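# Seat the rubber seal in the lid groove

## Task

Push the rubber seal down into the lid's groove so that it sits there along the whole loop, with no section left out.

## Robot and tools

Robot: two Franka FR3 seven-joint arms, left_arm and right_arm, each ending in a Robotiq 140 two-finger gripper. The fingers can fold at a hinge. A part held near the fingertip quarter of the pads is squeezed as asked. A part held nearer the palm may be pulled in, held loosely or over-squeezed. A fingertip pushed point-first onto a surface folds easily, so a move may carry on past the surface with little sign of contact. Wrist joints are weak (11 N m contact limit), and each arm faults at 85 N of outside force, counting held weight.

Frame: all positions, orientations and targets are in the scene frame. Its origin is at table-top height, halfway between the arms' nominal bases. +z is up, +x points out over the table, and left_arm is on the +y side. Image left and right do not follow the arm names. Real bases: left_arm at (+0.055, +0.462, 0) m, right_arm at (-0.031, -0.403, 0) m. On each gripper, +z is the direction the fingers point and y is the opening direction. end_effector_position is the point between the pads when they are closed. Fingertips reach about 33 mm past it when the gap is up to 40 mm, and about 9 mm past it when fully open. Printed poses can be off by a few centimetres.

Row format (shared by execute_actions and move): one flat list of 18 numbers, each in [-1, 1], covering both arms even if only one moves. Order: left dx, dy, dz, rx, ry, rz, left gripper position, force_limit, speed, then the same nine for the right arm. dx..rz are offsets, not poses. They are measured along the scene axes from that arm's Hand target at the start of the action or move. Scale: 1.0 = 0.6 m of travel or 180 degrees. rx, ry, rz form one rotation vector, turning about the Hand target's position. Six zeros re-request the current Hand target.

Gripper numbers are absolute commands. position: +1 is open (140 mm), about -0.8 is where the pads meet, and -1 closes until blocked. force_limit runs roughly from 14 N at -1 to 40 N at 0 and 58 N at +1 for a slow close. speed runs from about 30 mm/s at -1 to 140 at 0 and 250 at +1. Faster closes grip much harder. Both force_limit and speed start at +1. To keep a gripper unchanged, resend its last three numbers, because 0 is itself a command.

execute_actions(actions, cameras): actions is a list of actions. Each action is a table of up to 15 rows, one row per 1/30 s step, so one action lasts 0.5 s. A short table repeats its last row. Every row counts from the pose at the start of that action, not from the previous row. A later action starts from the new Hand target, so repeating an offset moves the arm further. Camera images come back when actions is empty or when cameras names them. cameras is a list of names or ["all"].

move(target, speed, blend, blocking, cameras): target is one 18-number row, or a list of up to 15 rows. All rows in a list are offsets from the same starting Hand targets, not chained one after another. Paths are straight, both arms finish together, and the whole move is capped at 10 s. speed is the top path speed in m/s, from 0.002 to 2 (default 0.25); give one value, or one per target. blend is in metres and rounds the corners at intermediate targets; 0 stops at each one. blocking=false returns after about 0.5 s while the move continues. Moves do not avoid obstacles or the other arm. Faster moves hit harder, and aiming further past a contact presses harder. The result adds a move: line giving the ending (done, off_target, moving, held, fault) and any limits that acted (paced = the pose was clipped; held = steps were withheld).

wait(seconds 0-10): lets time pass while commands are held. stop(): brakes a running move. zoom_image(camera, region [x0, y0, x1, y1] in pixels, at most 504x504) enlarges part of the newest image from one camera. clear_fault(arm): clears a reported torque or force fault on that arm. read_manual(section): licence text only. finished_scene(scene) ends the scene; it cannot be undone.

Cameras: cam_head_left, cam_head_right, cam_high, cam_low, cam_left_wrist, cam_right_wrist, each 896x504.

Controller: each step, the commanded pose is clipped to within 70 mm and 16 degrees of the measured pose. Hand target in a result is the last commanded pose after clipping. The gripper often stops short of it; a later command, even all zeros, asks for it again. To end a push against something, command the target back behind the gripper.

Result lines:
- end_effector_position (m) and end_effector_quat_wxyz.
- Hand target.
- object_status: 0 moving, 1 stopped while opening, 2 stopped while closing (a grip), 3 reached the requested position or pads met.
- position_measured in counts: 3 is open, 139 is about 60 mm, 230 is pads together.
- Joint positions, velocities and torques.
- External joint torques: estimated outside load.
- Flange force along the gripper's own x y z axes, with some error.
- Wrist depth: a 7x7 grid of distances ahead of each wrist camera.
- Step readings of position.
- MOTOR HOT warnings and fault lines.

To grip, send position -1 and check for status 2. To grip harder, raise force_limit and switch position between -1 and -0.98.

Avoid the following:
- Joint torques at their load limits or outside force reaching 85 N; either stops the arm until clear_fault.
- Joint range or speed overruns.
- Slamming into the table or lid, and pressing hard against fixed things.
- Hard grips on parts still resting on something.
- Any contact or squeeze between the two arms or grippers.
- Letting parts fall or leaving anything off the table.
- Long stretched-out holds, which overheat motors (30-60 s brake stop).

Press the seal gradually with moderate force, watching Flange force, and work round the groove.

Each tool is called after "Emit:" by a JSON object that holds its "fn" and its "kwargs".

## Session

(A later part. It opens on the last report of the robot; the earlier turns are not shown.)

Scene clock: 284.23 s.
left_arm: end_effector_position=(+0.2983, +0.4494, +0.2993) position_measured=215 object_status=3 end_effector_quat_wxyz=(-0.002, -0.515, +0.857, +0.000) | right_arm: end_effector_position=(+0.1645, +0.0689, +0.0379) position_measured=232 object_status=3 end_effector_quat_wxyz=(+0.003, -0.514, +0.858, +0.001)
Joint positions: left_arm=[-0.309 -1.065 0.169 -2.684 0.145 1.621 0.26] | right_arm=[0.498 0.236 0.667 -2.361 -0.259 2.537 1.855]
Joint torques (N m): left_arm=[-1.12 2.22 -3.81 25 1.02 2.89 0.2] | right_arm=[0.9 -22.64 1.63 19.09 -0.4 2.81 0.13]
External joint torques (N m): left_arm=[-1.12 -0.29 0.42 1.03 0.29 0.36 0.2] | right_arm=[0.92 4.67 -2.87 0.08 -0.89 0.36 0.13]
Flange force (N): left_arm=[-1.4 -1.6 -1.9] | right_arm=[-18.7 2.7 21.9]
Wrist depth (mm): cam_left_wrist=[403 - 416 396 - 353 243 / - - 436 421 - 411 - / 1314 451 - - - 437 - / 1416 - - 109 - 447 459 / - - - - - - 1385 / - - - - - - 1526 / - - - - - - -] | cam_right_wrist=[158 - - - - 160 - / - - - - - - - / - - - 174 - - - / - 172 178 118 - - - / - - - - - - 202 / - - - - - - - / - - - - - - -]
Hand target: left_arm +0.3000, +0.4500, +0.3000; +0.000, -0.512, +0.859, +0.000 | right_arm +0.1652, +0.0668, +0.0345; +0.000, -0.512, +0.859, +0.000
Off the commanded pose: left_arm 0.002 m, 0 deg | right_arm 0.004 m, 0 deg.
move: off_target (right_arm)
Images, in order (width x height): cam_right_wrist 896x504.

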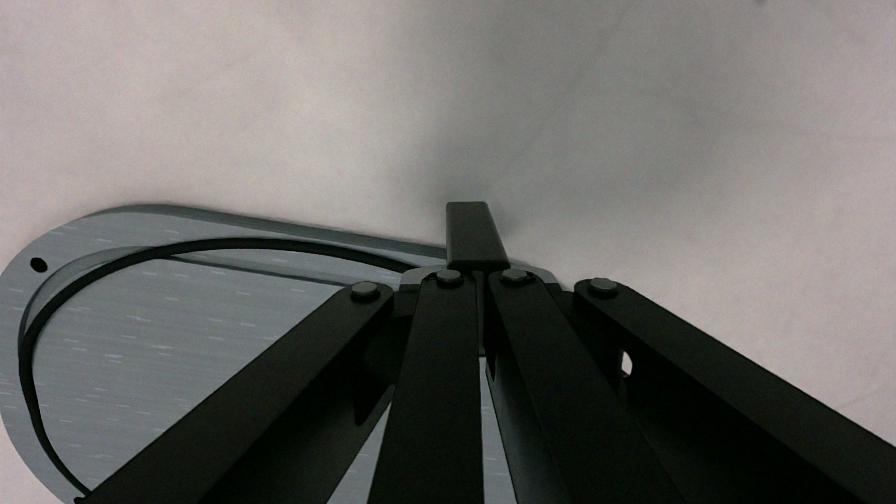

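Emit:
{"fn": "move", "kwargs": {"target": [[0,0,0,0,0,0,-0.69,-0.8,-1,0,0,0.035,0,0,0,-0.85,-1,0],[0,0,0,0,0,0,-0.69,-0.8,-1,0.11,-0.03,0.2758,0,0,0,-0.85,-1,0]], "speed": [0.1,0.25], "blend": [0.01,0], "cameras": ["cam_right_wrist"]}}

Emit:
{"fn": "zoom_image", "kwargs": {"camera": "cam_right_wrist", "region": [260, 80, 470, 260]}}

Emit:
{"fn": "zoom_image", "kwargs": {"camera": "cam_right_wrist", "region": [460, 80, 670, 260]}}

Scene clock: 288.13 s.
left_arm: end_effector_position=(+0.2983, +0.4494, +0.2993) position_measured=215 object_status=3 end_effector_quat_wxyz=(-0.002, -0.515, +0.857, +0.000) | right_arm: end_effector_position=(+0.2320, +0.0489, +0.2003) position_measured=232 object_status=3 end_effector_quat_wxyz=(+0.002, -0.509, +0.861, -0.001)
Joint positions: left_arm=[-0.309 -1.065 0.169 -2.684 0.145 1.621 0.26] | right_arm=[0.381 -0.069 0.658 -2.186 0.044 2.134 1.515]
Joint velocities: left_arm=[within noise] | right_arm=[-0.002 0 -0.001 0.001 0 -0.001 -0.005]
Joint torques (N m): left_arm=[-1.15 2.24 -3.81 25 1.02 2.88 0.22] | right_arm=[0.98 -21.4 -1.94 24.69 0.98 2.22 -0.45]
External joint torques (N m): left_arm=[-1.12 -0.31 0.45 1.02 0.29 0.34 0.22] | right_arm=[1.05 1.07 -0.5 0.67 0.3 -0.26 -0.45]
Flange force (N): left_arm=[-1.5 -1.4 -1.9] | right_arm=[-4.3 -0.5 -0.9]
Wrist depth (mm): cam_left_wrist=[398 405 404 419 386 346 243 / - 429 428 418 410 398 337 / 1356 442 468 441 427 475 - / 1440 - 477 109 - - 446 / - 1526 - - - - - / - - - - - - - / - - - - - - -] | cam_right_wrist=[- - - - - - - / - 322 - 327 - - - / - - - - - - - / - - - 112 358 - - / - - - - - - - / - - - - - - 390 / - - - - - - -]
Hand target: left_arm +0.3000, +0.4500, +0.3000; +0.000, -0.512, +0.859, +0.000 | right_arm +0.2312, +0.0488, +0.2000; +0.000, -0.512, +0.859, +0.000
Off the commanded pose: left_arm 0.002 m, 0 deg | right_arm 0.001 m, 0 deg.
move: done
Images, in order (width x height): cam_right_wrist 896x504.

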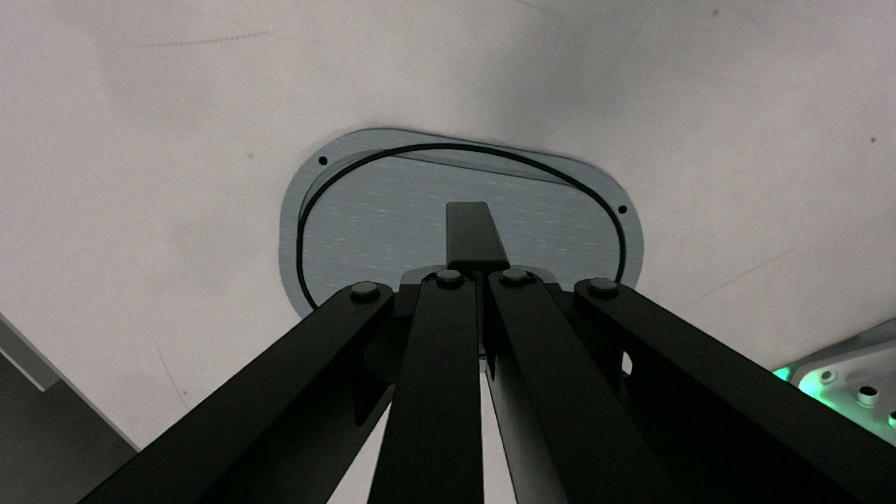

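Scaled by 2.400 from the camera's 896x504 image, which has a finer 1280x720 frame.

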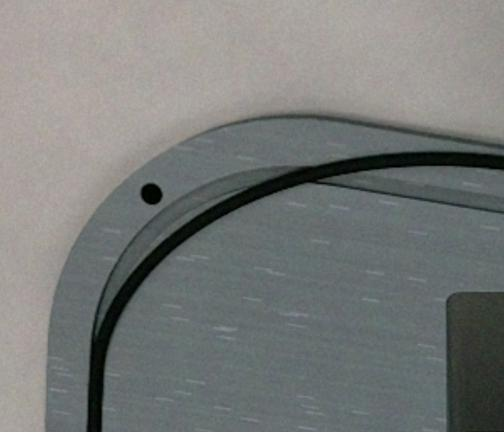

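Scaled by 2.400 from the camera's 896x504 image, which has a finer 1280x720 frame.

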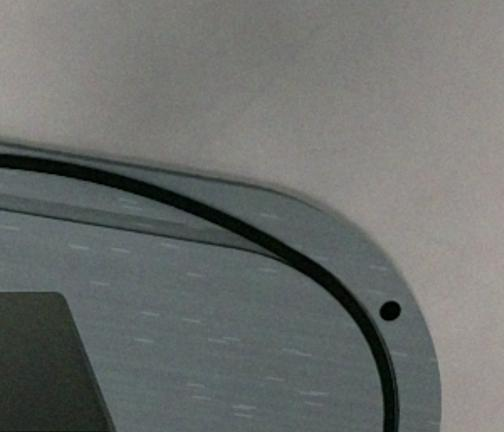

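Emit:
{"fn": "move", "kwargs": {"target": [[0,0,0,0,0,0,-0.69,-0.8,-1,0.0115,0.055,-0.2333,0,0,0,-0.85,-1,0]], "speed": [0.25], "cameras": ["cam_right_wrist"]}}

Emit:
{"fn": "zoom_image", "kwargs": {"camera": "cam_right_wrist", "region": [100, 20, 450, 300]}}

Emit:
{"fn": "zoom_image", "kwargs": {"camera": "cam_right_wrist", "region": [440, 20, 790, 300]}}

Scene clock: 294.53 s.
left_arm: end_effector_position=(+0.2983, +0.4494, +0.2993) position_measured=215 object_status=3 end_effector_quat_wxyz=(-0.002, -0.515, +0.857, +0.000) | right_arm: end_effector_position=(+0.2370, +0.0811, +0.0598) position_measured=232 object_status=3 end_effector_quat_wxyz=(-0.001, -0.514, +0.858, +0.000)
Joint positions: left_arm=[-0.309 -1.065 0.169 -2.684 0.145 1.621 0.26] | right_arm=[0.488 0.292 0.583 -2.195 -0.241 2.424 1.723]
Joint velocities: left_arm=[within noise] | right_arm=[0 0 0.001 -0.001 -0.002 0 0.007]
Joint torques (N m): left_arm=[-1.18 2.28 -3.82 24.97 1.03 2.89 0.2] | right_arm=[1.48 -31.11 4.02 21.27 0.25 2.71 0.26]
External joint torques (N m): left_arm=[-1.18 -0.21 0.41 0.98 0.3 0.36 0.2] | right_arm=[1.63 1.03 -1.1 0.75 -0.31 0.26 0.26]
Flange force (N): left_arm=[-1.4 -1.9 -1.8] | right_arm=[-8.7 2.2 5.7]
Wrist depth (mm): cam_left_wrist=[- 405 401 403 402 343 244 / 428 - 419 416 - 400 344 / 1408 - - 442 443 - - / 1416 - - 112 458 464 465 / 1490 - - - - - 1544 / - - - - - - 1544 / - - - - - - -] | cam_right_wrist=[- - - - - - - / - - 177 179 - - 189 / - - - 188 186 190 - / - 202 - 127 - 200 - / 222 - - - - - - / - - - - - - - / - - - - - - -]
Hand target: left_arm +0.3000, +0.4500, +0.3000; +0.000, -0.512, +0.859, +0.000 | right_arm +0.2381, +0.0818, +0.0600; +0.000, -0.512, +0.859, +0.000
Off the commanded pose: left_arm 0.002 m, 0 deg | right_arm 0.001 m, 0 deg.
move: done
Images, in order (width x height): cam_right_wrist 896x504.

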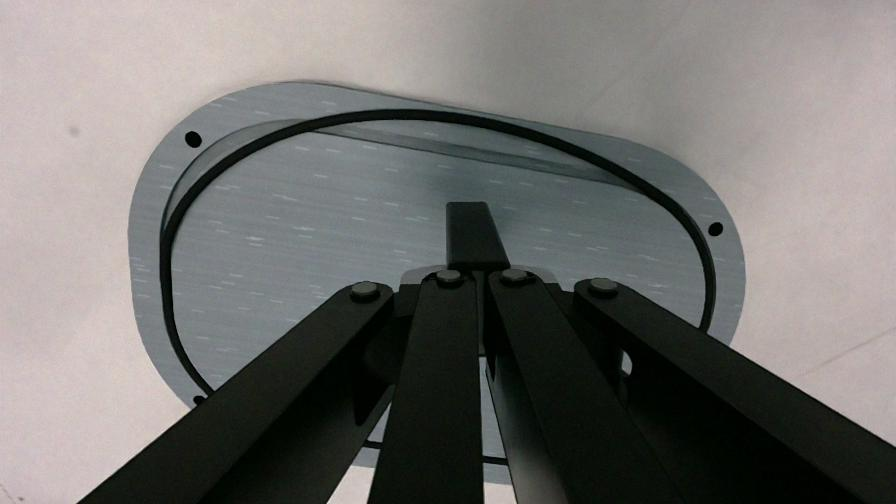

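Scaled by 1.440 from the camera's 896x504 image, which has a finer 1280x720 frame.

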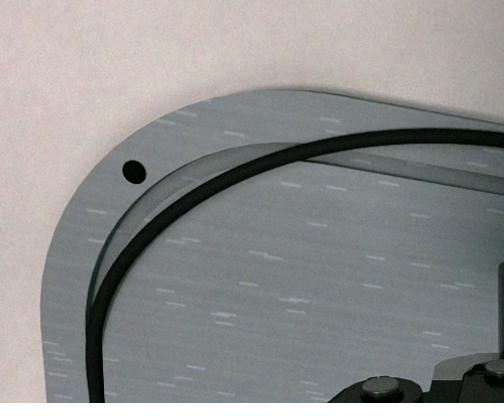

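Scaled by 1.440 from the camera's 896x504 image, which has a finer 1280x720 frame.

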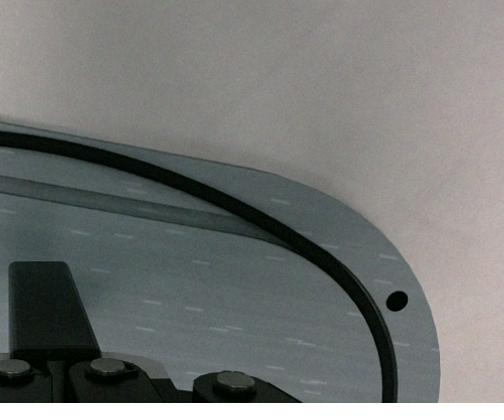

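Emit:
{"fn": "move", "kwargs": {"target": [[0,0,0,0,0,0,-0.69,-0.8,-1,-0.14017,0.06817,-0.02167,0,0,0,-0.85,-1,0],[0,0,0,0,0,0,-0.69,-0.8,-1,-0.14017,0.06817,-0.041,0,0,0,-0.85,-1,0],[0,0,0,0,0,0,-0.69,-0.8,-1,-0.14017,0.06817,-0.02167,0,0,0,-0.85,-1,0],[0,0,0,0,0,0,-0.69,-0.8,-1,-0.13133,0.04817,-0.02167,0,0,0,-0.85,-1,0],[0,0,0,0,0,0,-0.69,-0.8,-1,-0.13133,0.04817,-0.041,0,0,0,-0.85,-1,0],[0,0,0,0,0,0,-0.69,-0.8,-1,-0.13133,0.04817,-0.02167,0,0,0,-0.85,-1,0],[0,0,0,0,0,0,-0.69,-0.8,-1,-0.11867,0.0245,-0.02167,0,0,0,-0.85,-1,0],[0,0,0,0,0,0,-0.69,-0.8,-1,-0.11867,0.0245,-0.0367,0,0,0,-0.85,-1,0],[0,0,0,0,0,0,-0.69,-0.8,-1,-0.11567,0.0285,-0.0367,0,0,0,-0.85,-1,0],[0,0,0,0,0,0,-0.69,-0.8,-1,-0.11667,0.0275,-0.041,0,0,0,-0.85,-1,0]], "speed": [0.2,0.03,0.06,0.06,0.03,0.06,0.06,0.03,0.02,0.02], "blend": [0.003,0,0.003,0.003,0,0.003,0.003,0,0,0], "cameras": ["cam_right_wrist"]}}

Emit:
{"fn": "zoom_image", "kwargs": {"camera": "cam_right_wrist", "region": [200, 100, 480, 340]}}

Scene clock: 306.77 s.
left_arm: end_effector_position=(+0.2983, +0.4494, +0.2993) position_measured=215 object_status=3 end_effector_quat_wxyz=(-0.002, -0.515, +0.857, +0.000) | right_arm: end_effector_position=(+0.1685, +0.0998, +0.0390) position_measured=232 object_status=3 end_effector_quat_wxyz=(+0.002, -0.510, +0.860, +0.001)
Joint positions: left_arm=[-0.309 -1.065 0.169 -2.684 0.145 1.621 0.26] | right_arm=[0.629 0.299 0.56 -2.252 -0.264 2.494 1.879]
Joint velocities: left_arm=[within noise] | right_arm=[0.001 0 0 0 -0.004 0 0.001]
Joint torques (N m): left_arm=[-1.14 2.22 -3.83 24.99 1.01 2.89 0.2] | right_arm=[1 -27.53 3.51 18.69 -0.16 2.94 -0.16]
External joint torques (N m): left_arm=[-1.13 -0.25 0.39 1.01 0.28 0.36 0.2] | right_arm=[0.95 4.32 -1.69 -0.92 -0.67 0.48 -0.16]
Flange force (N): left_arm=[-1.4 -1.7 -1.9] | right_arm=[-10.0 2.0 15.0]
Wrist depth (mm): cam_left_wrist=[408 400 400 405 - 344 243 / 421 434 421 - 424 - 406 / 1356 454 423 - 439 430 - / 1473 - - 109 - - 461 / 1490 - - - - - 1465 / - - - - - - - / - - - - - - -] | cam_right_wrist=[- - 162 - 161 - - / 166 - - - - - - / 163 163 166 - - - - / - - 180 118 - - - / - - 89 - - - - / - - - - - - - / - - - - - - -]
Hand target: left_arm +0.3000, +0.4500, +0.3000; +0.000, -0.512, +0.859, +0.000 | right_arm +0.1681, +0.0983, +0.0354; +0.000, -0.512, +0.859, +0.000
Off the commanded pose: left_arm 0.002 m, 0 deg | right_arm 0.004 m, 0 deg.
move: off_target (right_arm)
Images, in order (width x height): cam_right_wrist 896x504.

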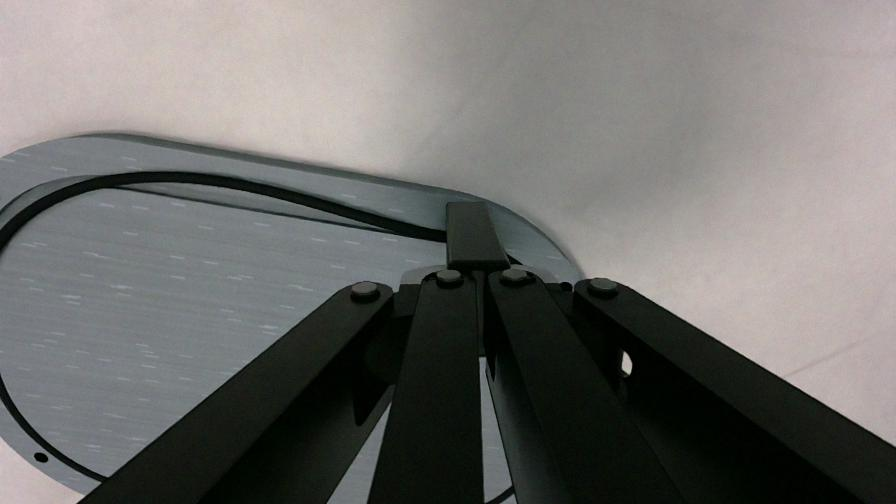

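Scaled by 1.800 from the camera's 896x504 image, which has a finer 1280x720 frame.

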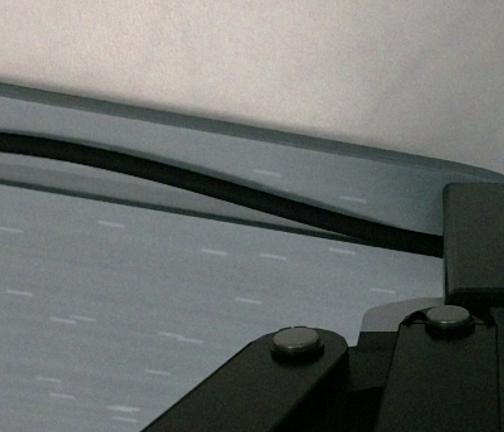

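Emit:
{"fn": "move", "kwargs": {"target": [[0,0,0,0,0,0,-0.69,-0.8,-1,0,0,0.01933,0,0,0,-0.85,-1,0],[0,0,0,0,0,0,-0.69,-0.8,-1,0.01183,-0.01933,0.01933,0,0,0,-0.85,-1,0],[0,0,0,0,0,0,-0.69,-0.8,-1,0.01183,-0.01933,0.0035,0,0,0,-0.85,-1,0],[0,0,0,0,0,0,-0.69,-0.8,-1,0.017,-0.01283,0.0035,0,0,0,-0.85,-1,0],[0,0,0,0,0,0,-0.69,-0.8,-1,0.016,-0.0143,0,0,0,0,-0.85,-1,0],[0,0,0,0,0,0,-0.69,-0.8,-1,0.016,-0.0143,0.01933,0,0,0,-0.85,-1,0],[0,0,0,0,0,0,-0.69,-0.8,-1,0.02783,-0.034,0.01933,0,0,0,-0.85,-1,0],[0,0,0,0,0,0,-0.69,-0.8,-1,0.02783,-0.034,0.0035,0,0,0,-0.85,-1,0],[0,0,0,0,0,0,-0.69,-0.8,-1,0.034,-0.02617,0.0035,0,0,0,-0.85,-1,0],[0,0,0,0,0,0,-0.69,-0.8,-1,0.0333,-0.0272,0,0,0,0,-0.85,-1,0]], "speed": [0.06,0.06,0.03,0.02,0.03,0.06,0.06,0.03,0.02,0.03], "blend": [0.003,0.003,0,0,0,0.003,0.003,0,0,0], "cameras": ["cam_right_wrist"]}}

Emit:
{"fn": "zoom_image", "kwargs": {"camera": "cam_right_wrist", "region": [200, 100, 480, 340]}}

Emit:
{"fn": "zoom_image", "kwargs": {"camera": "cam_right_wrist", "region": [480, 160, 720, 340]}}

Scene clock: 312.53 s.
left_arm: end_effector_position=(+0.2983, +0.4494, +0.2993) position_measured=215 object_status=3 end_effector_quat_wxyz=(-0.002, -0.515, +0.857, +0.000) | right_arm: end_effector_position=(+0.1869, +0.0830, +0.0389) position_measured=232 object_status=3 end_effector_quat_wxyz=(+0.001, -0.512, +0.859, +0.000)
Joint positions: left_arm=[-0.309 -1.065 0.169 -2.684 0.145 1.621 0.26] | right_arm=[0.564 0.282 0.579 -2.279 -0.26 2.501 1.829]
Joint torques (N m): left_arm=[-1.2 2.22 -3.78 24.96 1.02 2.88 0.18] | right_arm=[0.47 -25.97 2.45 19.05 -0.4 3.32 -0.04]
External joint torques (N m): left_arm=[-1.18 -0.31 0.43 1.05 0.29 0.35 0.18] | right_arm=[0.43 4.96 -2.55 -0.5 -0.91 0.86 -0.04]
Flange force (N): left_arm=[-1.4 -1.6 -2.0] | right_arm=[-13.8 1.0 19.1]
Wrist depth (mm): cam_left_wrist=[402 394 401 402 - 353 244 / - - - - - 409 - / 1363 - - 440 446 444 - / - 482 480 112 461 474 - / 1490 - - - - - 1563 / - - - - - - - / - - - - - - -] | cam_right_wrist=[- - - - - - - / - - - - - 172 - / - 166 170 169 181 - - / - - 182 140 177 194 - / - - - - - - - / - - - - - - - / - - - - - - -]
Hand target: left_arm +0.3000, +0.4500, +0.3000; +0.000, -0.512, +0.859, +0.000 | right_arm +0.1881, +0.0820, +0.0354; +0.000, -0.512, +0.859, +0.000
Off the commanded pose: left_arm 0.002 m, 0 deg | right_arm 0.004 m, 0 deg.
move: off_target (right_arm)
Images, in order (width x height): cam_right_wrist 896x504.

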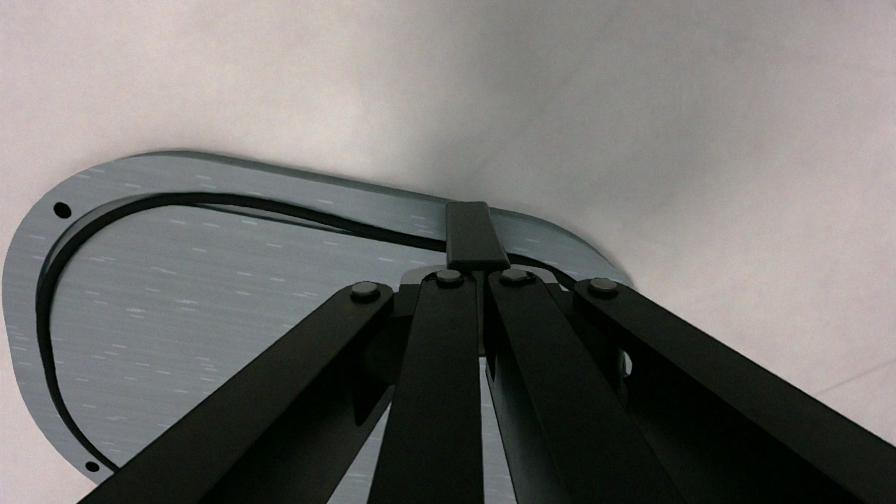

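Scaled by 1.800 from the camera's 896x504 image, which has a finer 1280x720 frame.

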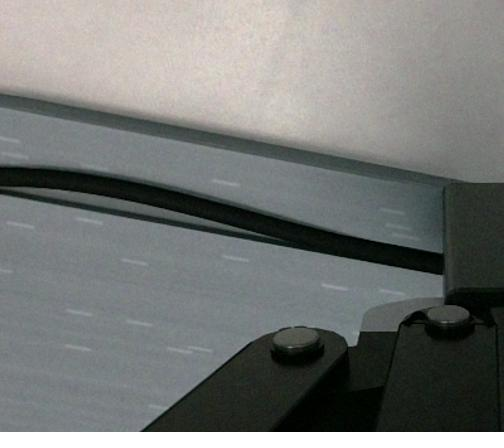

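Scaled by 2.100 from the camera's 896x504 image, which has a finer 1280x720 frame.

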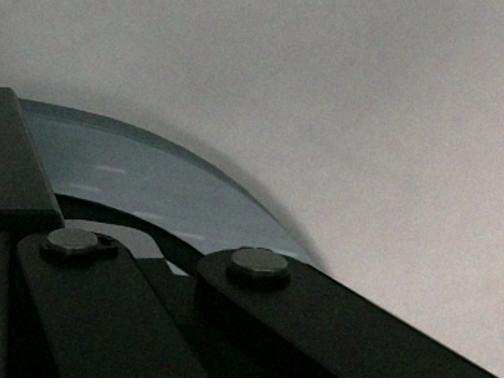

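Emit:
{"fn": "move", "kwargs": {"target": [[0,0,0,0,0,0,-0.69,-0.8,-1,0,0,0.01933,0,0,0,-0.85,-1,0],[0,0,0,0,0,0,-0.69,-0.8,-1,0.01258,-0.01898,0.01933,0,0,0,-0.85,-1,0],[0,0,0,0,0,0,-0.69,-0.8,-1,0.01258,-0.01898,0.0035,0,0,0,-0.85,-1,0],[0,0,0,0,0,0,-0.69,-0.8,-1,0.01775,-0.01248,0.0035,0,0,0,-0.85,-1,0],[0,0,0,0,0,0,-0.69,-0.8,-1,0.01625,-0.01448,0,0,0,0,-0.85,-1,0],[0,0,0,0,0,0,-0.69,-0.8,-1,0.01625,-0.01448,0.01933,0,0,0,-0.85,-1,0],[0,0,0,0,0,0,-0.69,-0.8,-1,0.0296,-0.03238,0.01933,0,0,0,-0.85,-1,0],[0,0,0,0,0,0,-0.69,-0.8,-1,0.0296,-0.03238,0.0035,0,0,0,-0.85,-1,0],[0,0,0,0,0,0,-0.69,-0.8,-1,0.03477,-0.02588,0.0035,0,0,0,-0.85,-1,0],[0,0,0,0,0,0,-0.69,-0.8,-1,0.03327,-0.02788,0,0,0,0,-0.85,-1,0]], "speed": [0.06,0.06,0.03,0.02,0.03,0.06,0.06,0.03,0.02,0.03], "blend": [0.003,0.003,0,0,0,0.003,0.003,0,0,0], "cameras": ["cam_right_wrist"]}}

Emit:
{"fn": "zoom_image", "kwargs": {"camera": "cam_right_wrist", "region": [100, 100, 480, 400]}}

Scene clock: 319.33 s.
left_arm: end_effector_position=(+0.2983, +0.4494, +0.2993) position_measured=215 object_status=3 end_effector_quat_wxyz=(-0.002, -0.515, +0.857, +0.000) | right_arm: end_effector_position=(+0.2077, +0.0664, +0.0388) position_measured=232 object_status=3 end_effector_quat_wxyz=(+0.001, -0.512, +0.859, +0.000)
Joint positions: left_arm=[-0.309 -1.065 0.169 -2.684 0.145 1.621 0.26] | right_arm=[0.499 0.268 0.594 -2.3 -0.256 2.509 1.778]
Joint torques (N m): left_arm=[-1.17 2.3 -3.82 25 1.02 2.88 0.2] | right_arm=[0.77 -25.43 2.6 17.95 -0.35 3.43 0.01]
External joint torques (N m): left_arm=[-1.19 -0.23 0.37 1.06 0.28 0.35 0.2] | right_arm=[0.79 4.7 -2.18 -1.51 -0.86 0.97 0.01]
Flange force (N): left_arm=[-1.4 -1.9 -2.1] | right_arm=[-9.7 1.0 19.2]
Wrist depth (mm): cam_left_wrist=[- 391 401 392 396 355 244 / 419 433 418 416 - 408 416 / 1341 449 450 - 440 439 435 / 1385 - - 109 - - 472 / 1499 1508 - - - - 1416 / - - - - - - 1517 / - - - - - - -] | cam_right_wrist=[- - - - - - - / - - - - - - - / - - 170 - - - - / - 177 - 140 177 - - / - 183 - - - - - / - - - - - - - / - - - - - - -]
Hand target: left_arm +0.3000, +0.4500, +0.3000; +0.000, -0.512, +0.859, +0.000 | right_arm +0.2081, +0.0653, +0.0354; +0.000, -0.512, +0.859, +0.000
Off the commanded pose: left_arm 0.002 m, 0 deg | right_arm 0.004 m, 0 deg.
move: off_target (right_arm)
Images, in order (width x height): cam_right_wrist 896x504.

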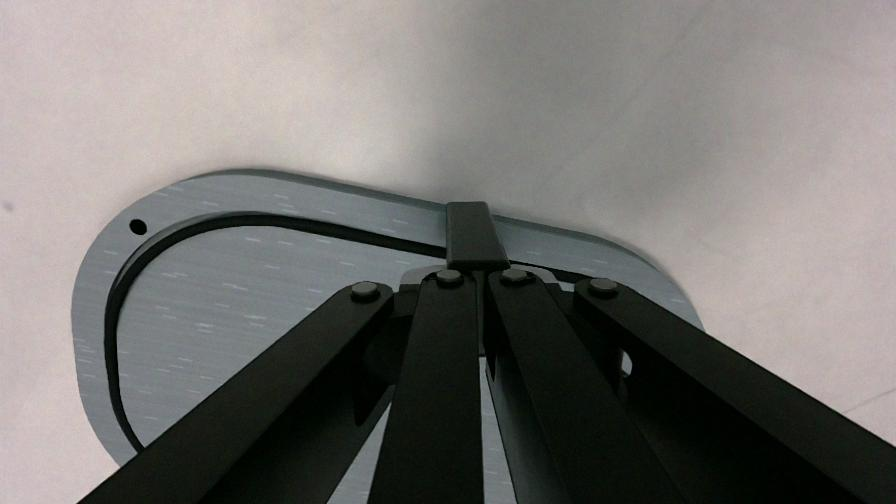

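Scaled by 1.326 from the camera's 896x504 image, which has a finer 1280x720 frame.

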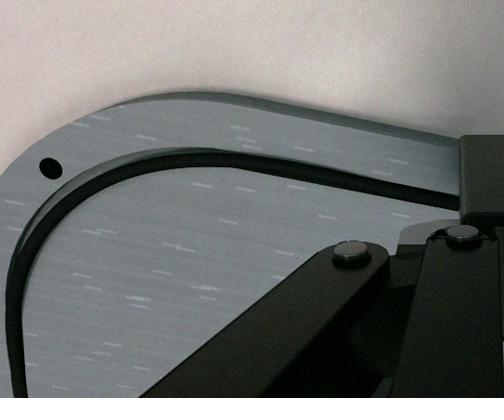

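Emit:
{"fn": "move", "kwargs": {"target": [[0,0,0,0,0,0,-0.69,-0.8,-1,0,0,0.0185,0,0,0,-0.85,-1,0],[0,0,0,0,0,0,-0.69,-0.8,-1,0.01697,-0.01347,0.0185,0,0,0,-0.85,-1,0],[0,0,0,0,0,0,-0.69,-0.8,-1,0.01697,-0.01347,-0.0015,0,0,0,-0.85,-1,0],[0,0,0,0,0,0,-0.69,-0.8,-1,0.01697,-0.01347,0.0185,0,0,0,-0.85,-1,0],[0,0,0,0,0,0,-0.69,-0.8,-1,0.03399,-0.02687,0.0185,0,0,0,-0.85,-1,0],[0,0,0,0,0,0,-0.69,-0.8,-1,0.03399,-0.02687,-0.0015,0,0,0,-0.85,-1,0],[0,0,0,0,0,0,-0.69,-0.8,-1,0.03399,-0.02687,0.0185,0,0,0,-0.85,-1,0],[0,0,0,0,0,0,-0.69,-0.8,-1,0.05101,-0.04027,0.0185,0,0,0,-0.85,-1,0],[0,0,0,0,0,0,-0.69,-0.8,-1,0.05101,-0.04027,-0.0015,0,0,0,-0.85,-1,0],[0,0,0,0,0,0,-0.69,-0.8,-1,0.05101,-0.04027,0.0185,0,0,0,-0.85,-1,0],[0,0,0,0,0,0,-0.69,-0.8,-1,0.06803,-0.05367,0.0185,0,0,0,-0.85,-1,0],[0,0,0,0,0,0,-0.69,-0.8,-1,0.06803,-0.05367,-0.0015,0,0,0,-0.85,-1,0],[0,0,0,0,0,0,-0.69,-0.8,-1,0.06803,-0.05367,0.0185,0,0,0,-0.85,-1,0],[0,0,0,0,0,0,-0.69,-0.8,-1,0.08505,-0.06707,0.0185,0,0,0,-0.85,-1,0],[0,0,0,0,0,0,-0.69,-0.8,-1,0.08505,-0.06707,-0.0015,0,0,0,-0.85,-1,0]], "speed": [0.07,0.07,0.03,0.07,0.07,0.03,0.07,0.07,0.03,0.07,0.07,0.03,0.07,0.07,0.03], "blend": [0.003,0.003,0,0.003,0.003,0,0.003,0.003,0,0.003,0.003,0,0.003,0.003,0], "cameras": ["cam_right_wrist"]}}

Emit:
{"fn": "zoom_image", "kwargs": {"camera": "cam_right_wrist", "region": [200, 150, 480, 400]}}

Emit:
{"fn": "zoom_image", "kwargs": {"camera": "cam_right_wrist", "region": [480, 200, 760, 400]}}

Scene clock: 326.60 s.
left_arm: end_effector_position=(+0.2983, +0.4494, +0.2993) position_measured=215 object_status=3 end_effector_quat_wxyz=(-0.002, -0.515, +0.857, +0.000) | right_arm: end_effector_position=(+0.2595, +0.0268, +0.0389) position_measured=232 object_status=3 end_effector_quat_wxyz=(+0.002, -0.512, +0.859, +0.000)
Joint positions: left_arm=[-0.309 -1.065 0.169 -2.684 0.145 1.621 0.26] | right_arm=[0.349 0.248 0.618 -2.332 -0.252 2.524 1.654]
Joint torques (N m): left_arm=[-1.14 2.27 -3.84 25.03 1.03 2.88 0.18] | right_arm=[0.84 -23.27 2.2 18.05 -0.41 3.42 -0.03]
External joint torques (N m): left_arm=[-1.18 -0.31 0.37 1.11 0.29 0.36 0.18] | right_arm=[0.83 5.66 -2.33 -1.27 -0.89 0.95 -0.03]
Flange force (N): left_arm=[-1.3 -1.7 -2.1] | right_arm=[-14.0 -0.7 22.8]
Wrist depth (mm): cam_left_wrist=[- 409 - 398 - 339 244 / - - - 418 - - - / 1356 454 - - - 440 - / 1377 - - 109 - - - / 1473 1482 - - - 487 1535 / - - - - - - - / - - - - - - -] | cam_right_wrist=[- - - - - - - / - - - - - - - / - - - - - - - / - - 178 118 175 - - / - - 89 - - 185 - / - - - - - - - / - - - - - - -]
Hand target: left_arm +0.3000, +0.4500, +0.3000; +0.000, -0.512, +0.859, +0.000 | right_arm +0.2591, +0.0250, +0.0345; +0.000, -0.512, +0.859, +0.000
Off the commanded pose: left_arm 0.002 m, 0 deg | right_arm 0.005 m, 0 deg.
move: off_target (right_arm)
Images, in order (width x height): cam_right_wrist 896x504.

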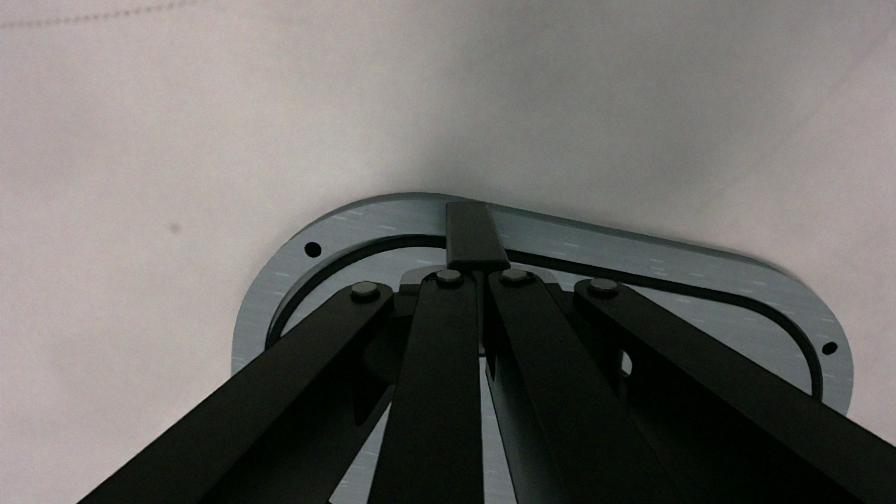

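Scaled by 1.800 from the camera's 896x504 image, which has a finer 1280x720 frame.

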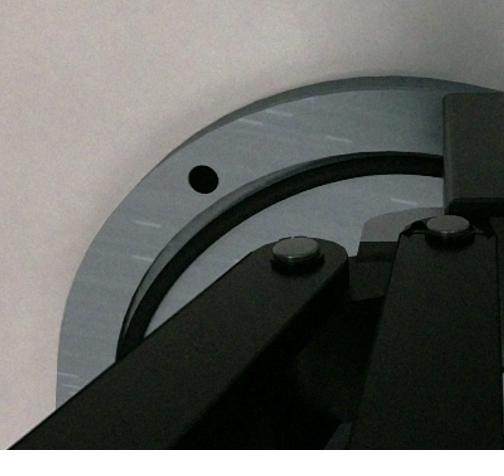

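Scaled by 1.800 from the camera's 896x504 image, which has a finer 1280x720 frame.

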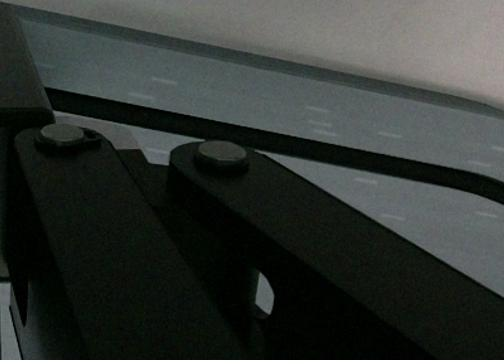

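Emit:
{"fn": "move", "kwargs": {"target": [[0,0,0,0,0,0,-0.69,-0.8,-1,0,0,0.02,0,0,0,-0.85,-1,0],[0,0,0,0,0,0,-0.69,-0.8,-1,0.03183,-0.02083,0.02,0,0,0,-0.85,-1,0],[0,0,0,0,0,0,-0.69,-0.8,-1,0.03183,-0.02083,0.0005,0,0,0,-0.85,-1,0],[0,0,0,0,0,0,-0.69,-0.8,-1,0.02987,-0.0245,0.0005,0,0,0,-0.85,-1,0],[0,0,0,0,0,0,-0.69,-0.8,-1,0.02987,-0.0245,0.02,0,0,0,-0.85,-1,0],[0,0,0,0,0,0,-0.69,-0.8,-1,0.05168,-0.02893,0.02,0,0,0,-0.85,-1,0],[0,0,0,0,0,0,-0.69,-0.8,-1,0.05168,-0.02893,0.0005,0,0,0,-0.85,-1,0],[0,0,0,0,0,0,-0.69,-0.8,-1,0.05052,-0.03293,0.0005,0,0,0,-0.85,-1,0],[0,0,0,0,0,0,-0.69,-0.8,-1,0.05052,-0.03293,0.02,0,0,0,-0.85,-1,0],[0,0,0,0,0,0,-0.69,-0.8,-1,0.07278,-0.03273,0.02,0,0,0,-0.85,-1,0],[0,0,0,0,0,0,-0.69,-0.8,-1,0.07278,-0.03273,0.0005,0,0,0,-0.85,-1,0],[0,0,0,0,0,0,-0.69,-0.8,-1,0.07248,-0.0369,0.0005,0,0,0,-0.85,-1,0]], "speed": [0.07,0.07,0.03,0.02,0.07,0.07,0.03,0.02,0.07,0.07,0.03,0.02], "blend": [0.003,0.003,0,0,0.003,0.003,0,0,0.003,0.003,0,0], "cameras": ["cam_right_wrist"]}}

Emit:
{"fn": "zoom_image", "kwargs": {"camera": "cam_right_wrist", "region": [250, 150, 530, 400]}}

Scene clock: 334.87 s.
left_arm: end_effector_position=(+0.2983, +0.4494, +0.2993) position_measured=215 object_status=3 end_effector_quat_wxyz=(-0.002, -0.515, +0.857, +0.000) | right_arm: end_effector_position=(+0.3031, +0.0061, +0.0387) position_measured=232 object_status=3 end_effector_quat_wxyz=(+0.003, -0.512, +0.859, +0.000)
Joint positions: left_arm=[-0.309 -1.065 0.169 -2.684 0.145 1.621 0.26] | right_arm=[0.264 0.273 0.614 -2.3 -0.271 2.513 1.574]
Joint torques (N m): left_arm=[-1.13 2.22 -3.81 25.01 1.01 2.89 0.21] | right_arm=[0.37 -25.7 3.09 16.72 0.24 2.93 -0.16]
External joint torques (N m): left_arm=[-1.15 -0.31 0.38 1.07 0.28 0.36 0.21] | right_arm=[0.36 4.17 -1.94 -2.72 -0.25 0.45 -0.16]
Flange force (N): left_arm=[-1.3 -1.6 -2.0] | right_arm=[-2.8 -0.8 14.6]
Wrist depth (mm): cam_left_wrist=[- - - 397 393 337 244 / - - - 423 414 402 408 / 1385 434 453 - - 438 442 / 1393 - 468 109 - 449 462 / 1424 1517 - - - - 1456 / - - - - - - 1563 / - - - - - - -] | cam_right_wrist=[- - - - - - - / - - - - - - 168 / - - - - 178 - 178 / - - - 116 174 177 182 / - - - - - - - / - - - - - - - / - - - - - - -]
Hand target: left_arm +0.3000, +0.4500, +0.3000; +0.000, -0.512, +0.859, +0.000 | right_arm +0.3026, +0.0029, +0.0348; +0.000, -0.512, +0.859, +0.000
Off the commanded pose: left_arm 0.002 m, 0 deg | right_arm 0.005 m, 0 deg.
move: off_target (right_arm)
Images, in order (width x height): cam_right_wrist 896x504.

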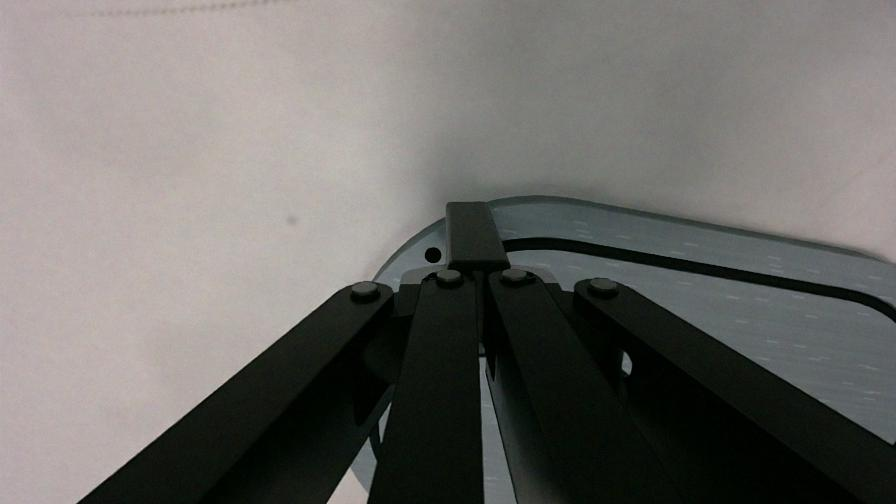

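Scaled by 1.800 from the camera's 896x504 image, which has a finer 1280x720 frame.

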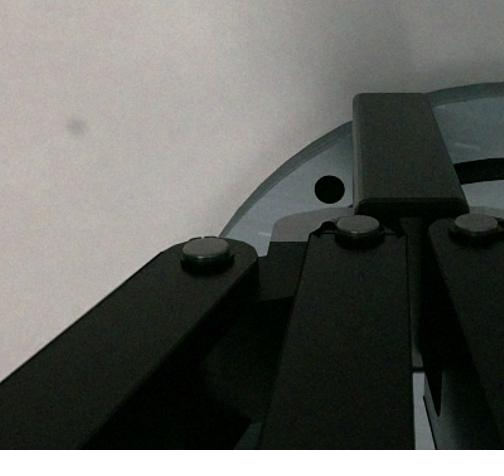

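Emit:
{"fn": "move", "kwargs": {"target": [[0,0,0,0,0,0,-0.69,-0.8,-1,0,0,0.042,0,0,0,-0.85,-1,0],[0,0,0,0,0,0,-0.69,-0.8,-1,-0.1075,0.1315,0.042,0,0,0,-0.85,-1,0]], "speed": [0.1,0.25], "blend": [0.005,0], "cameras": ["cam_right_wrist"]}}

Emit:
{"fn": "zoom_image", "kwargs": {"camera": "cam_right_wrist", "region": [100, 60, 450, 340]}}

Emit:
{"fn": "zoom_image", "kwargs": {"camera": "cam_right_wrist", "region": [440, 60, 790, 340]}}

Scene clock: 338.27 s.
left_arm: end_effector_position=(+0.2983, +0.4494, +0.2993) position_measured=215 object_status=3 end_effector_quat_wxyz=(-0.002, -0.515, +0.857, +0.000) | right_arm: end_effector_position=(+0.2378, +0.0823, +0.0602) position_measured=232 object_status=3 end_effector_quat_wxyz=(+0.001, -0.515, +0.857, +0.001)
Joint positions: left_arm=[-0.309 -1.065 0.169 -2.684 0.145 1.621 0.26] | right_arm=[0.452 0.299 0.619 -2.194 -0.263 2.426 1.736]
Joint velocities: left_arm=[within noise] | right_arm=[0 -0.001 -0.001 0 0 0 0.006]
Joint torques (N m): left_arm=[-1.15 2.22 -3.78 24.97 1.02 2.88 0.2] | right_arm=[1.48 -30.55 4.4 21.2 0.43 2.21 0.21]
External joint torques (N m): left_arm=[-1.17 -0.3 0.43 1.03 0.28 0.35 0.2] | right_arm=[1.42 1.03 -1.31 0.79 -0.13 -0.25 0.21]
Flange force (N): left_arm=[-1.4 -1.6 -1.9] | right_arm=[-9.5 1.7 4.7]
Wrist depth (mm): cam_left_wrist=[- - 401 395 391 338 243 / 428 - 418 418 408 427 408 / 1377 - - 436 - - - / 1465 1482 484 109 - 477 - / 1432 1526 - - - - 1655 / 1341 - - - - - 1526 / - - - - - - -] | cam_right_wrist=[- - - - - - - / - - - - - - - / 201 186 - 186 189 - - / - 196 - 112 122 - - / - - - - - - - / - - - - - - - / - - - - - - -]
Hand target: left_arm +0.3000, +0.4500, +0.3000; +0.000, -0.512, +0.859, +0.000 | right_arm +0.2381, +0.0818, +0.0600; +0.000, -0.512, +0.859, +0.000
Off the commanded pose: left_arm 0.002 m, 0 deg | right_arm 0.001 m, 1 deg.
move: done
Images, in order (width x height): cam_right_wrist 896x504.

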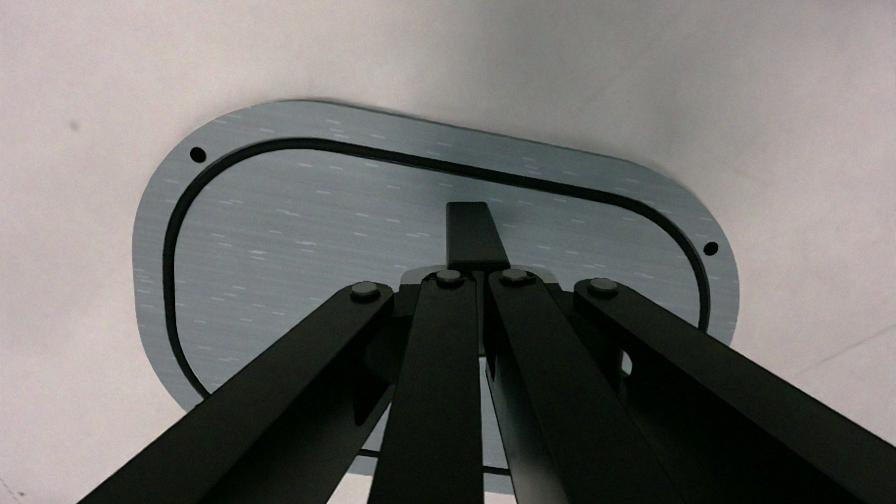

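Scaled by 1.440 from the camera's 896x504 image, which has a finer 1280x720 frame.

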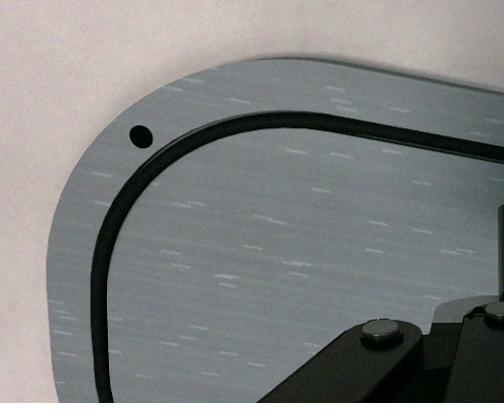

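Scaled by 1.440 from the camera's 896x504 image, which has a finer 1280x720 frame.

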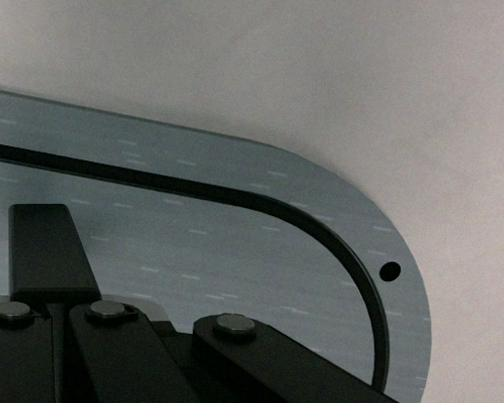

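Emit:
{"fn": "move", "kwargs": {"target": [[0,0,0,0,0,0,-0.69,-0.8,-1,0.11313,-0.11823,-0.0225,0,0,0,-0.85,-1,0],[0,0,0,0,0,0,-0.69,-0.8,-1,0.11313,-0.11823,-0.0425,0,0,0,-0.85,-1,0],[0,0,0,0,0,0,-0.69,-0.8,-1,0.11313,-0.11823,-0.0225,0,0,0,-0.85,-1,0],[0,0,0,0,0,0,-0.69,-0.8,-1,0.1349,-0.1178,-0.0225,0,0,0,-0.85,-1,0],[0,0,0,0,0,0,-0.69,-0.8,-1,0.1349,-0.1178,-0.0425,0,0,0,-0.85,-1,0],[0,0,0,0,0,0,-0.69,-0.8,-1,0.1349,-0.1178,-0.0225,0,0,0,-0.85,-1,0],[0,0,0,0,0,0,-0.69,-0.8,-1,0.15612,-0.11285,-0.0225,0,0,0,-0.85,-1,0],[0,0,0,0,0,0,-0.69,-0.8,-1,0.15612,-0.11285,-0.0425,0,0,0,-0.85,-1,0],[0,0,0,0,0,0,-0.69,-0.8,-1,0.15612,-0.11285,-0.0225,0,0,0,-0.85,-1,0],[0,0,0,0,0,0,-0.69,-0.8,-1,0.17583,-0.1036,-0.0225,0,0,0,-0.85,-1,0],[0,0,0,0,0,0,-0.69,-0.8,-1,0.17583,-0.1036,-0.0425,0,0,0,-0.85,-1,0]], "speed": [0.2,0.03,0.07,0.07,0.03,0.07,0.07,0.03,0.07,0.07,0.03], "blend": [0.005,0,0.003,0.003,0,0.003,0.003,0,0.003,0.003,0], "cameras": ["cam_right_wrist"]}}

Emit:
{"fn": "zoom_image", "kwargs": {"camera": "cam_right_wrist", "region": [370, 150, 650, 400]}}

Scene clock: 347.37 s.
left_arm: end_effector_position=(+0.2983, +0.4494, +0.2993) position_measured=215 object_status=3 end_effector_quat_wxyz=(-0.002, -0.515, +0.857, +0.000) | right_arm: end_effector_position=(+0.3439, +0.0206, +0.0387) position_measured=232 object_status=3 end_effector_quat_wxyz=(+0.002, -0.513, +0.858, +0.000)
Joint positions: left_arm=[-0.309 -1.065 0.169 -2.684 0.145 1.621 0.26] | right_arm=[0.271 0.373 0.58 -2.157 -0.321 2.451 1.561]
Joint velocities: left_arm=[within noise] | right_arm=[0.004 0.001 -0.002 0 -0.003 0.002 0.001]
Joint torques (N m): left_arm=[-1.15 2.24 -3.82 24.98 1.02 2.88 0.18] | right_arm=[0.94 -28.71 4.08 19.1 -0.15 3.12 0.21]
External joint torques (N m): left_arm=[-1.13 -0.34 0.39 1.07 0.29 0.36 0.18] | right_arm=[0.9 5.42 -2.67 -0.81 -0.68 0.65 0.21]
Flange force (N): left_arm=[-1.3 -1.5 -2.0] | right_arm=[-13.8 -1.8 18.4]
Wrist depth (mm): cam_left_wrist=[408 404 401 393 401 353 244 / 429 421 424 427 416 - 409 / - - - - 442 - 432 / 1408 - 467 112 462 462 - / 1432 - - - - - 1473 / - - - - - - 1544 / - - - - - - -] | cam_right_wrist=[158 - - - - - - / - - 166 - - - - / - - - - 167 165 167 / - - 187 115 175 - - / - - - - - - - / - - - - - - - / - - - - - - -]
Hand target: left_arm +0.3000, +0.4500, +0.3000; +0.000, -0.512, +0.859, +0.000 | right_arm +0.3436, +0.0196, +0.0345; +0.000, -0.512, +0.859, +0.000
Off the commanded pose: left_arm 0.002 m, 0 deg | right_arm 0.004 m, 0 deg.
move: off_target (right_arm)
Images, in order (width x height): cam_right_wrist 896x504.

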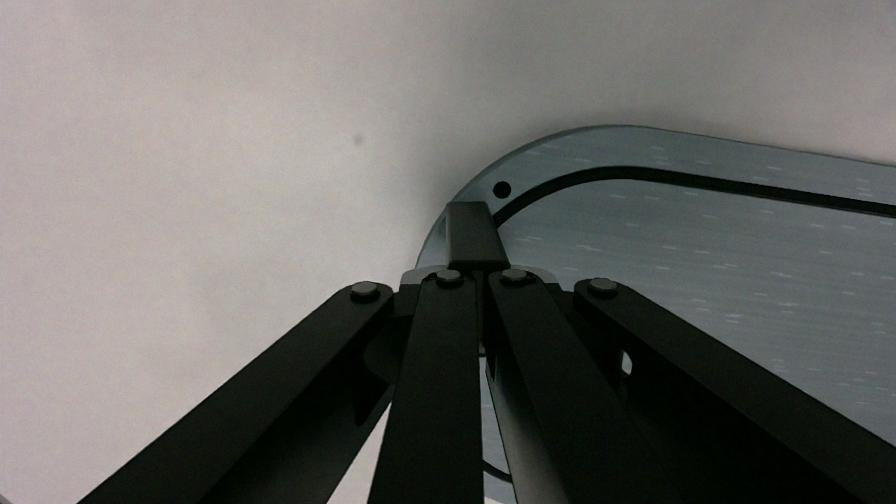

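Scaled by 1.800 from the camera's 896x504 image, which has a finer 1280x720 frame.

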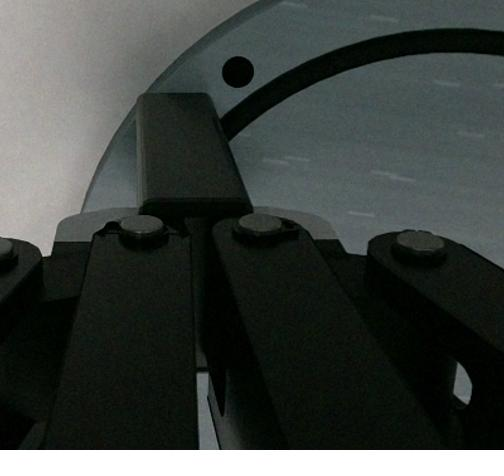

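Emit:
{"fn": "move", "kwargs": {"target": [[0,0,0,0,0,0,-0.69,-0.8,-1,0,0,0.02,0,0,0,-0.85,-1,0],[0,0,0,0,0,0,-0.69,-0.8,-1,0.01737,0.01322,0.02,0,0,0,-0.85,-1,0],[0,0,0,0,0,0,-0.69,-0.8,-1,0.01737,0.01322,0,0,0,0,-0.85,-1,0],[0,0,0,0,0,0,-0.69,-0.8,-1,0.01737,0.01322,0.02,0,0,0,-0.85,-1,0],[0,0,0,0,0,0,-0.69,-0.8,-1,0.03042,0.02777,0.02,0,0,0,-0.85,-1,0],[0,0,0,0,0,0,-0.69,-0.8,-1,0.03042,0.02777,0,0,0,0,-0.85,-1,0],[0,0,0,0,0,0,-0.69,-0.8,-1,0.03042,0.02777,0.02,0,0,0,-0.85,-1,0],[0,0,0,0,0,0,-0.69,-0.8,-1,0.04297,0.04335,0.02,0,0,0,-0.85,-1,0],[0,0,0,0,0,0,-0.69,-0.8,-1,0.04297,0.04335,0,0,0,0,-0.85,-1,0],[0,0,0,0,0,0,-0.69,-0.8,-1,0.04297,0.04335,0.02,0,0,0,-0.85,-1,0],[0,0,0,0,0,0,-0.69,-0.8,-1,0.05553,0.05893,0.02,0,0,0,-0.85,-1,0],[0,0,0,0,0,0,-0.69,-0.8,-1,0.05553,0.05893,0,0,0,0,-0.85,-1,0]], "speed": [0.07,0.07,0.03,0.07,0.07,0.03,0.07,0.07,0.03,0.07,0.07,0.03], "blend": [0.003,0.003,0,0.003,0.003,0,0.003,0.003,0,0.003,0.003,0], "cameras": ["cam_right_wrist"]}}

Emit:
{"fn": "zoom_image", "kwargs": {"camera": "cam_right_wrist", "region": [370, 50, 650, 300]}}

Scene clock: 354.50 s.
left_arm: end_effector_position=(+0.2983, +0.4494, +0.2993) position_measured=215 object_status=3 end_effector_quat_wxyz=(-0.002, -0.515, +0.857, +0.000) | right_arm: end_effector_position=(+0.3765, +0.0559, +0.0386) position_measured=232 object_status=3 end_effector_quat_wxyz=(+0.001, -0.514, +0.858, +0.000)
Joint positions: left_arm=[-0.309 -1.065 0.169 -2.684 0.145 1.621 0.26] | right_arm=[0.34 0.494 0.534 -1.966 -0.353 2.369 1.568]
Joint torques (N m): left_arm=[-1.13 2.21 -3.8 24.99 1.03 2.88 0.22] | right_arm=[1.51 -34.07 6.27 20.13 -0.16 3.25 0.13]
External joint torques (N m): left_arm=[-1.16 -0.27 0.38 1 0.28 0.35 0.22] | right_arm=[1.51 5.33 -2.13 -0.51 -0.74 0.77 0.13]
Flange force (N): left_arm=[-1.3 -1.6 -1.9] | right_arm=[-14.1 -1.0 15.3]
Wrist depth (mm): cam_left_wrist=[405 - 403 397 - 337 243 / 433 432 - - - - 409 / 1377 455 449 435 - 432 - / 1432 - - 112 460 - - / 1393 1499 - - - 488 - / - - - - - - - / - - - - - - -] | cam_right_wrist=[158 - - - 153 152 150 / - - - 159 - 156 157 / - - - 166 - - - / - - - 116 172 - - / - - - - - - - / - - - - - - - / - - - - - - -]
Hand target: left_arm +0.3000, +0.4500, +0.3000; +0.000, -0.512, +0.859, +0.000 | right_arm +0.3769, +0.0550, +0.0345; +0.000, -0.512, +0.859, +0.000
Off the commanded pose: left_arm 0.002 m, 0 deg | right_arm 0.004 m, 0 deg.
move: off_target (right_arm)
Images, in order (width x height): cam_right_wrist 896x504.

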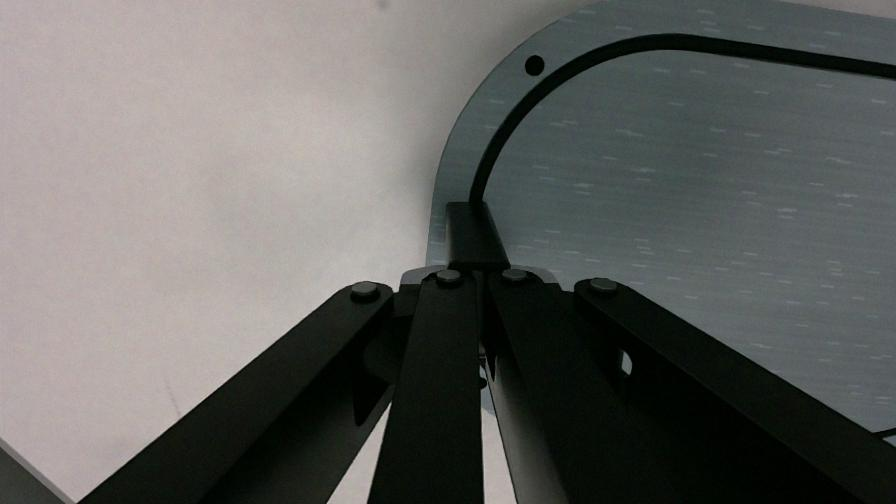

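Scaled by 1.800 from the camera's 896x504 image, which has a finer 1280x720 frame.

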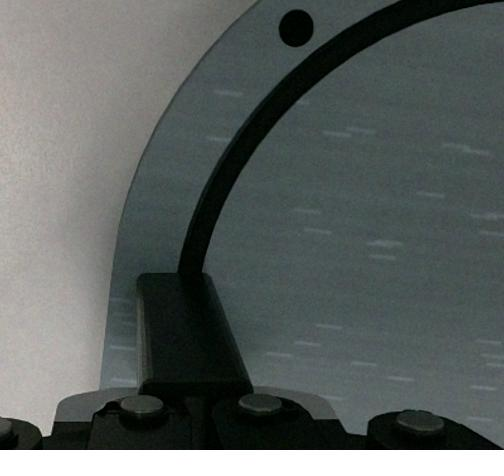

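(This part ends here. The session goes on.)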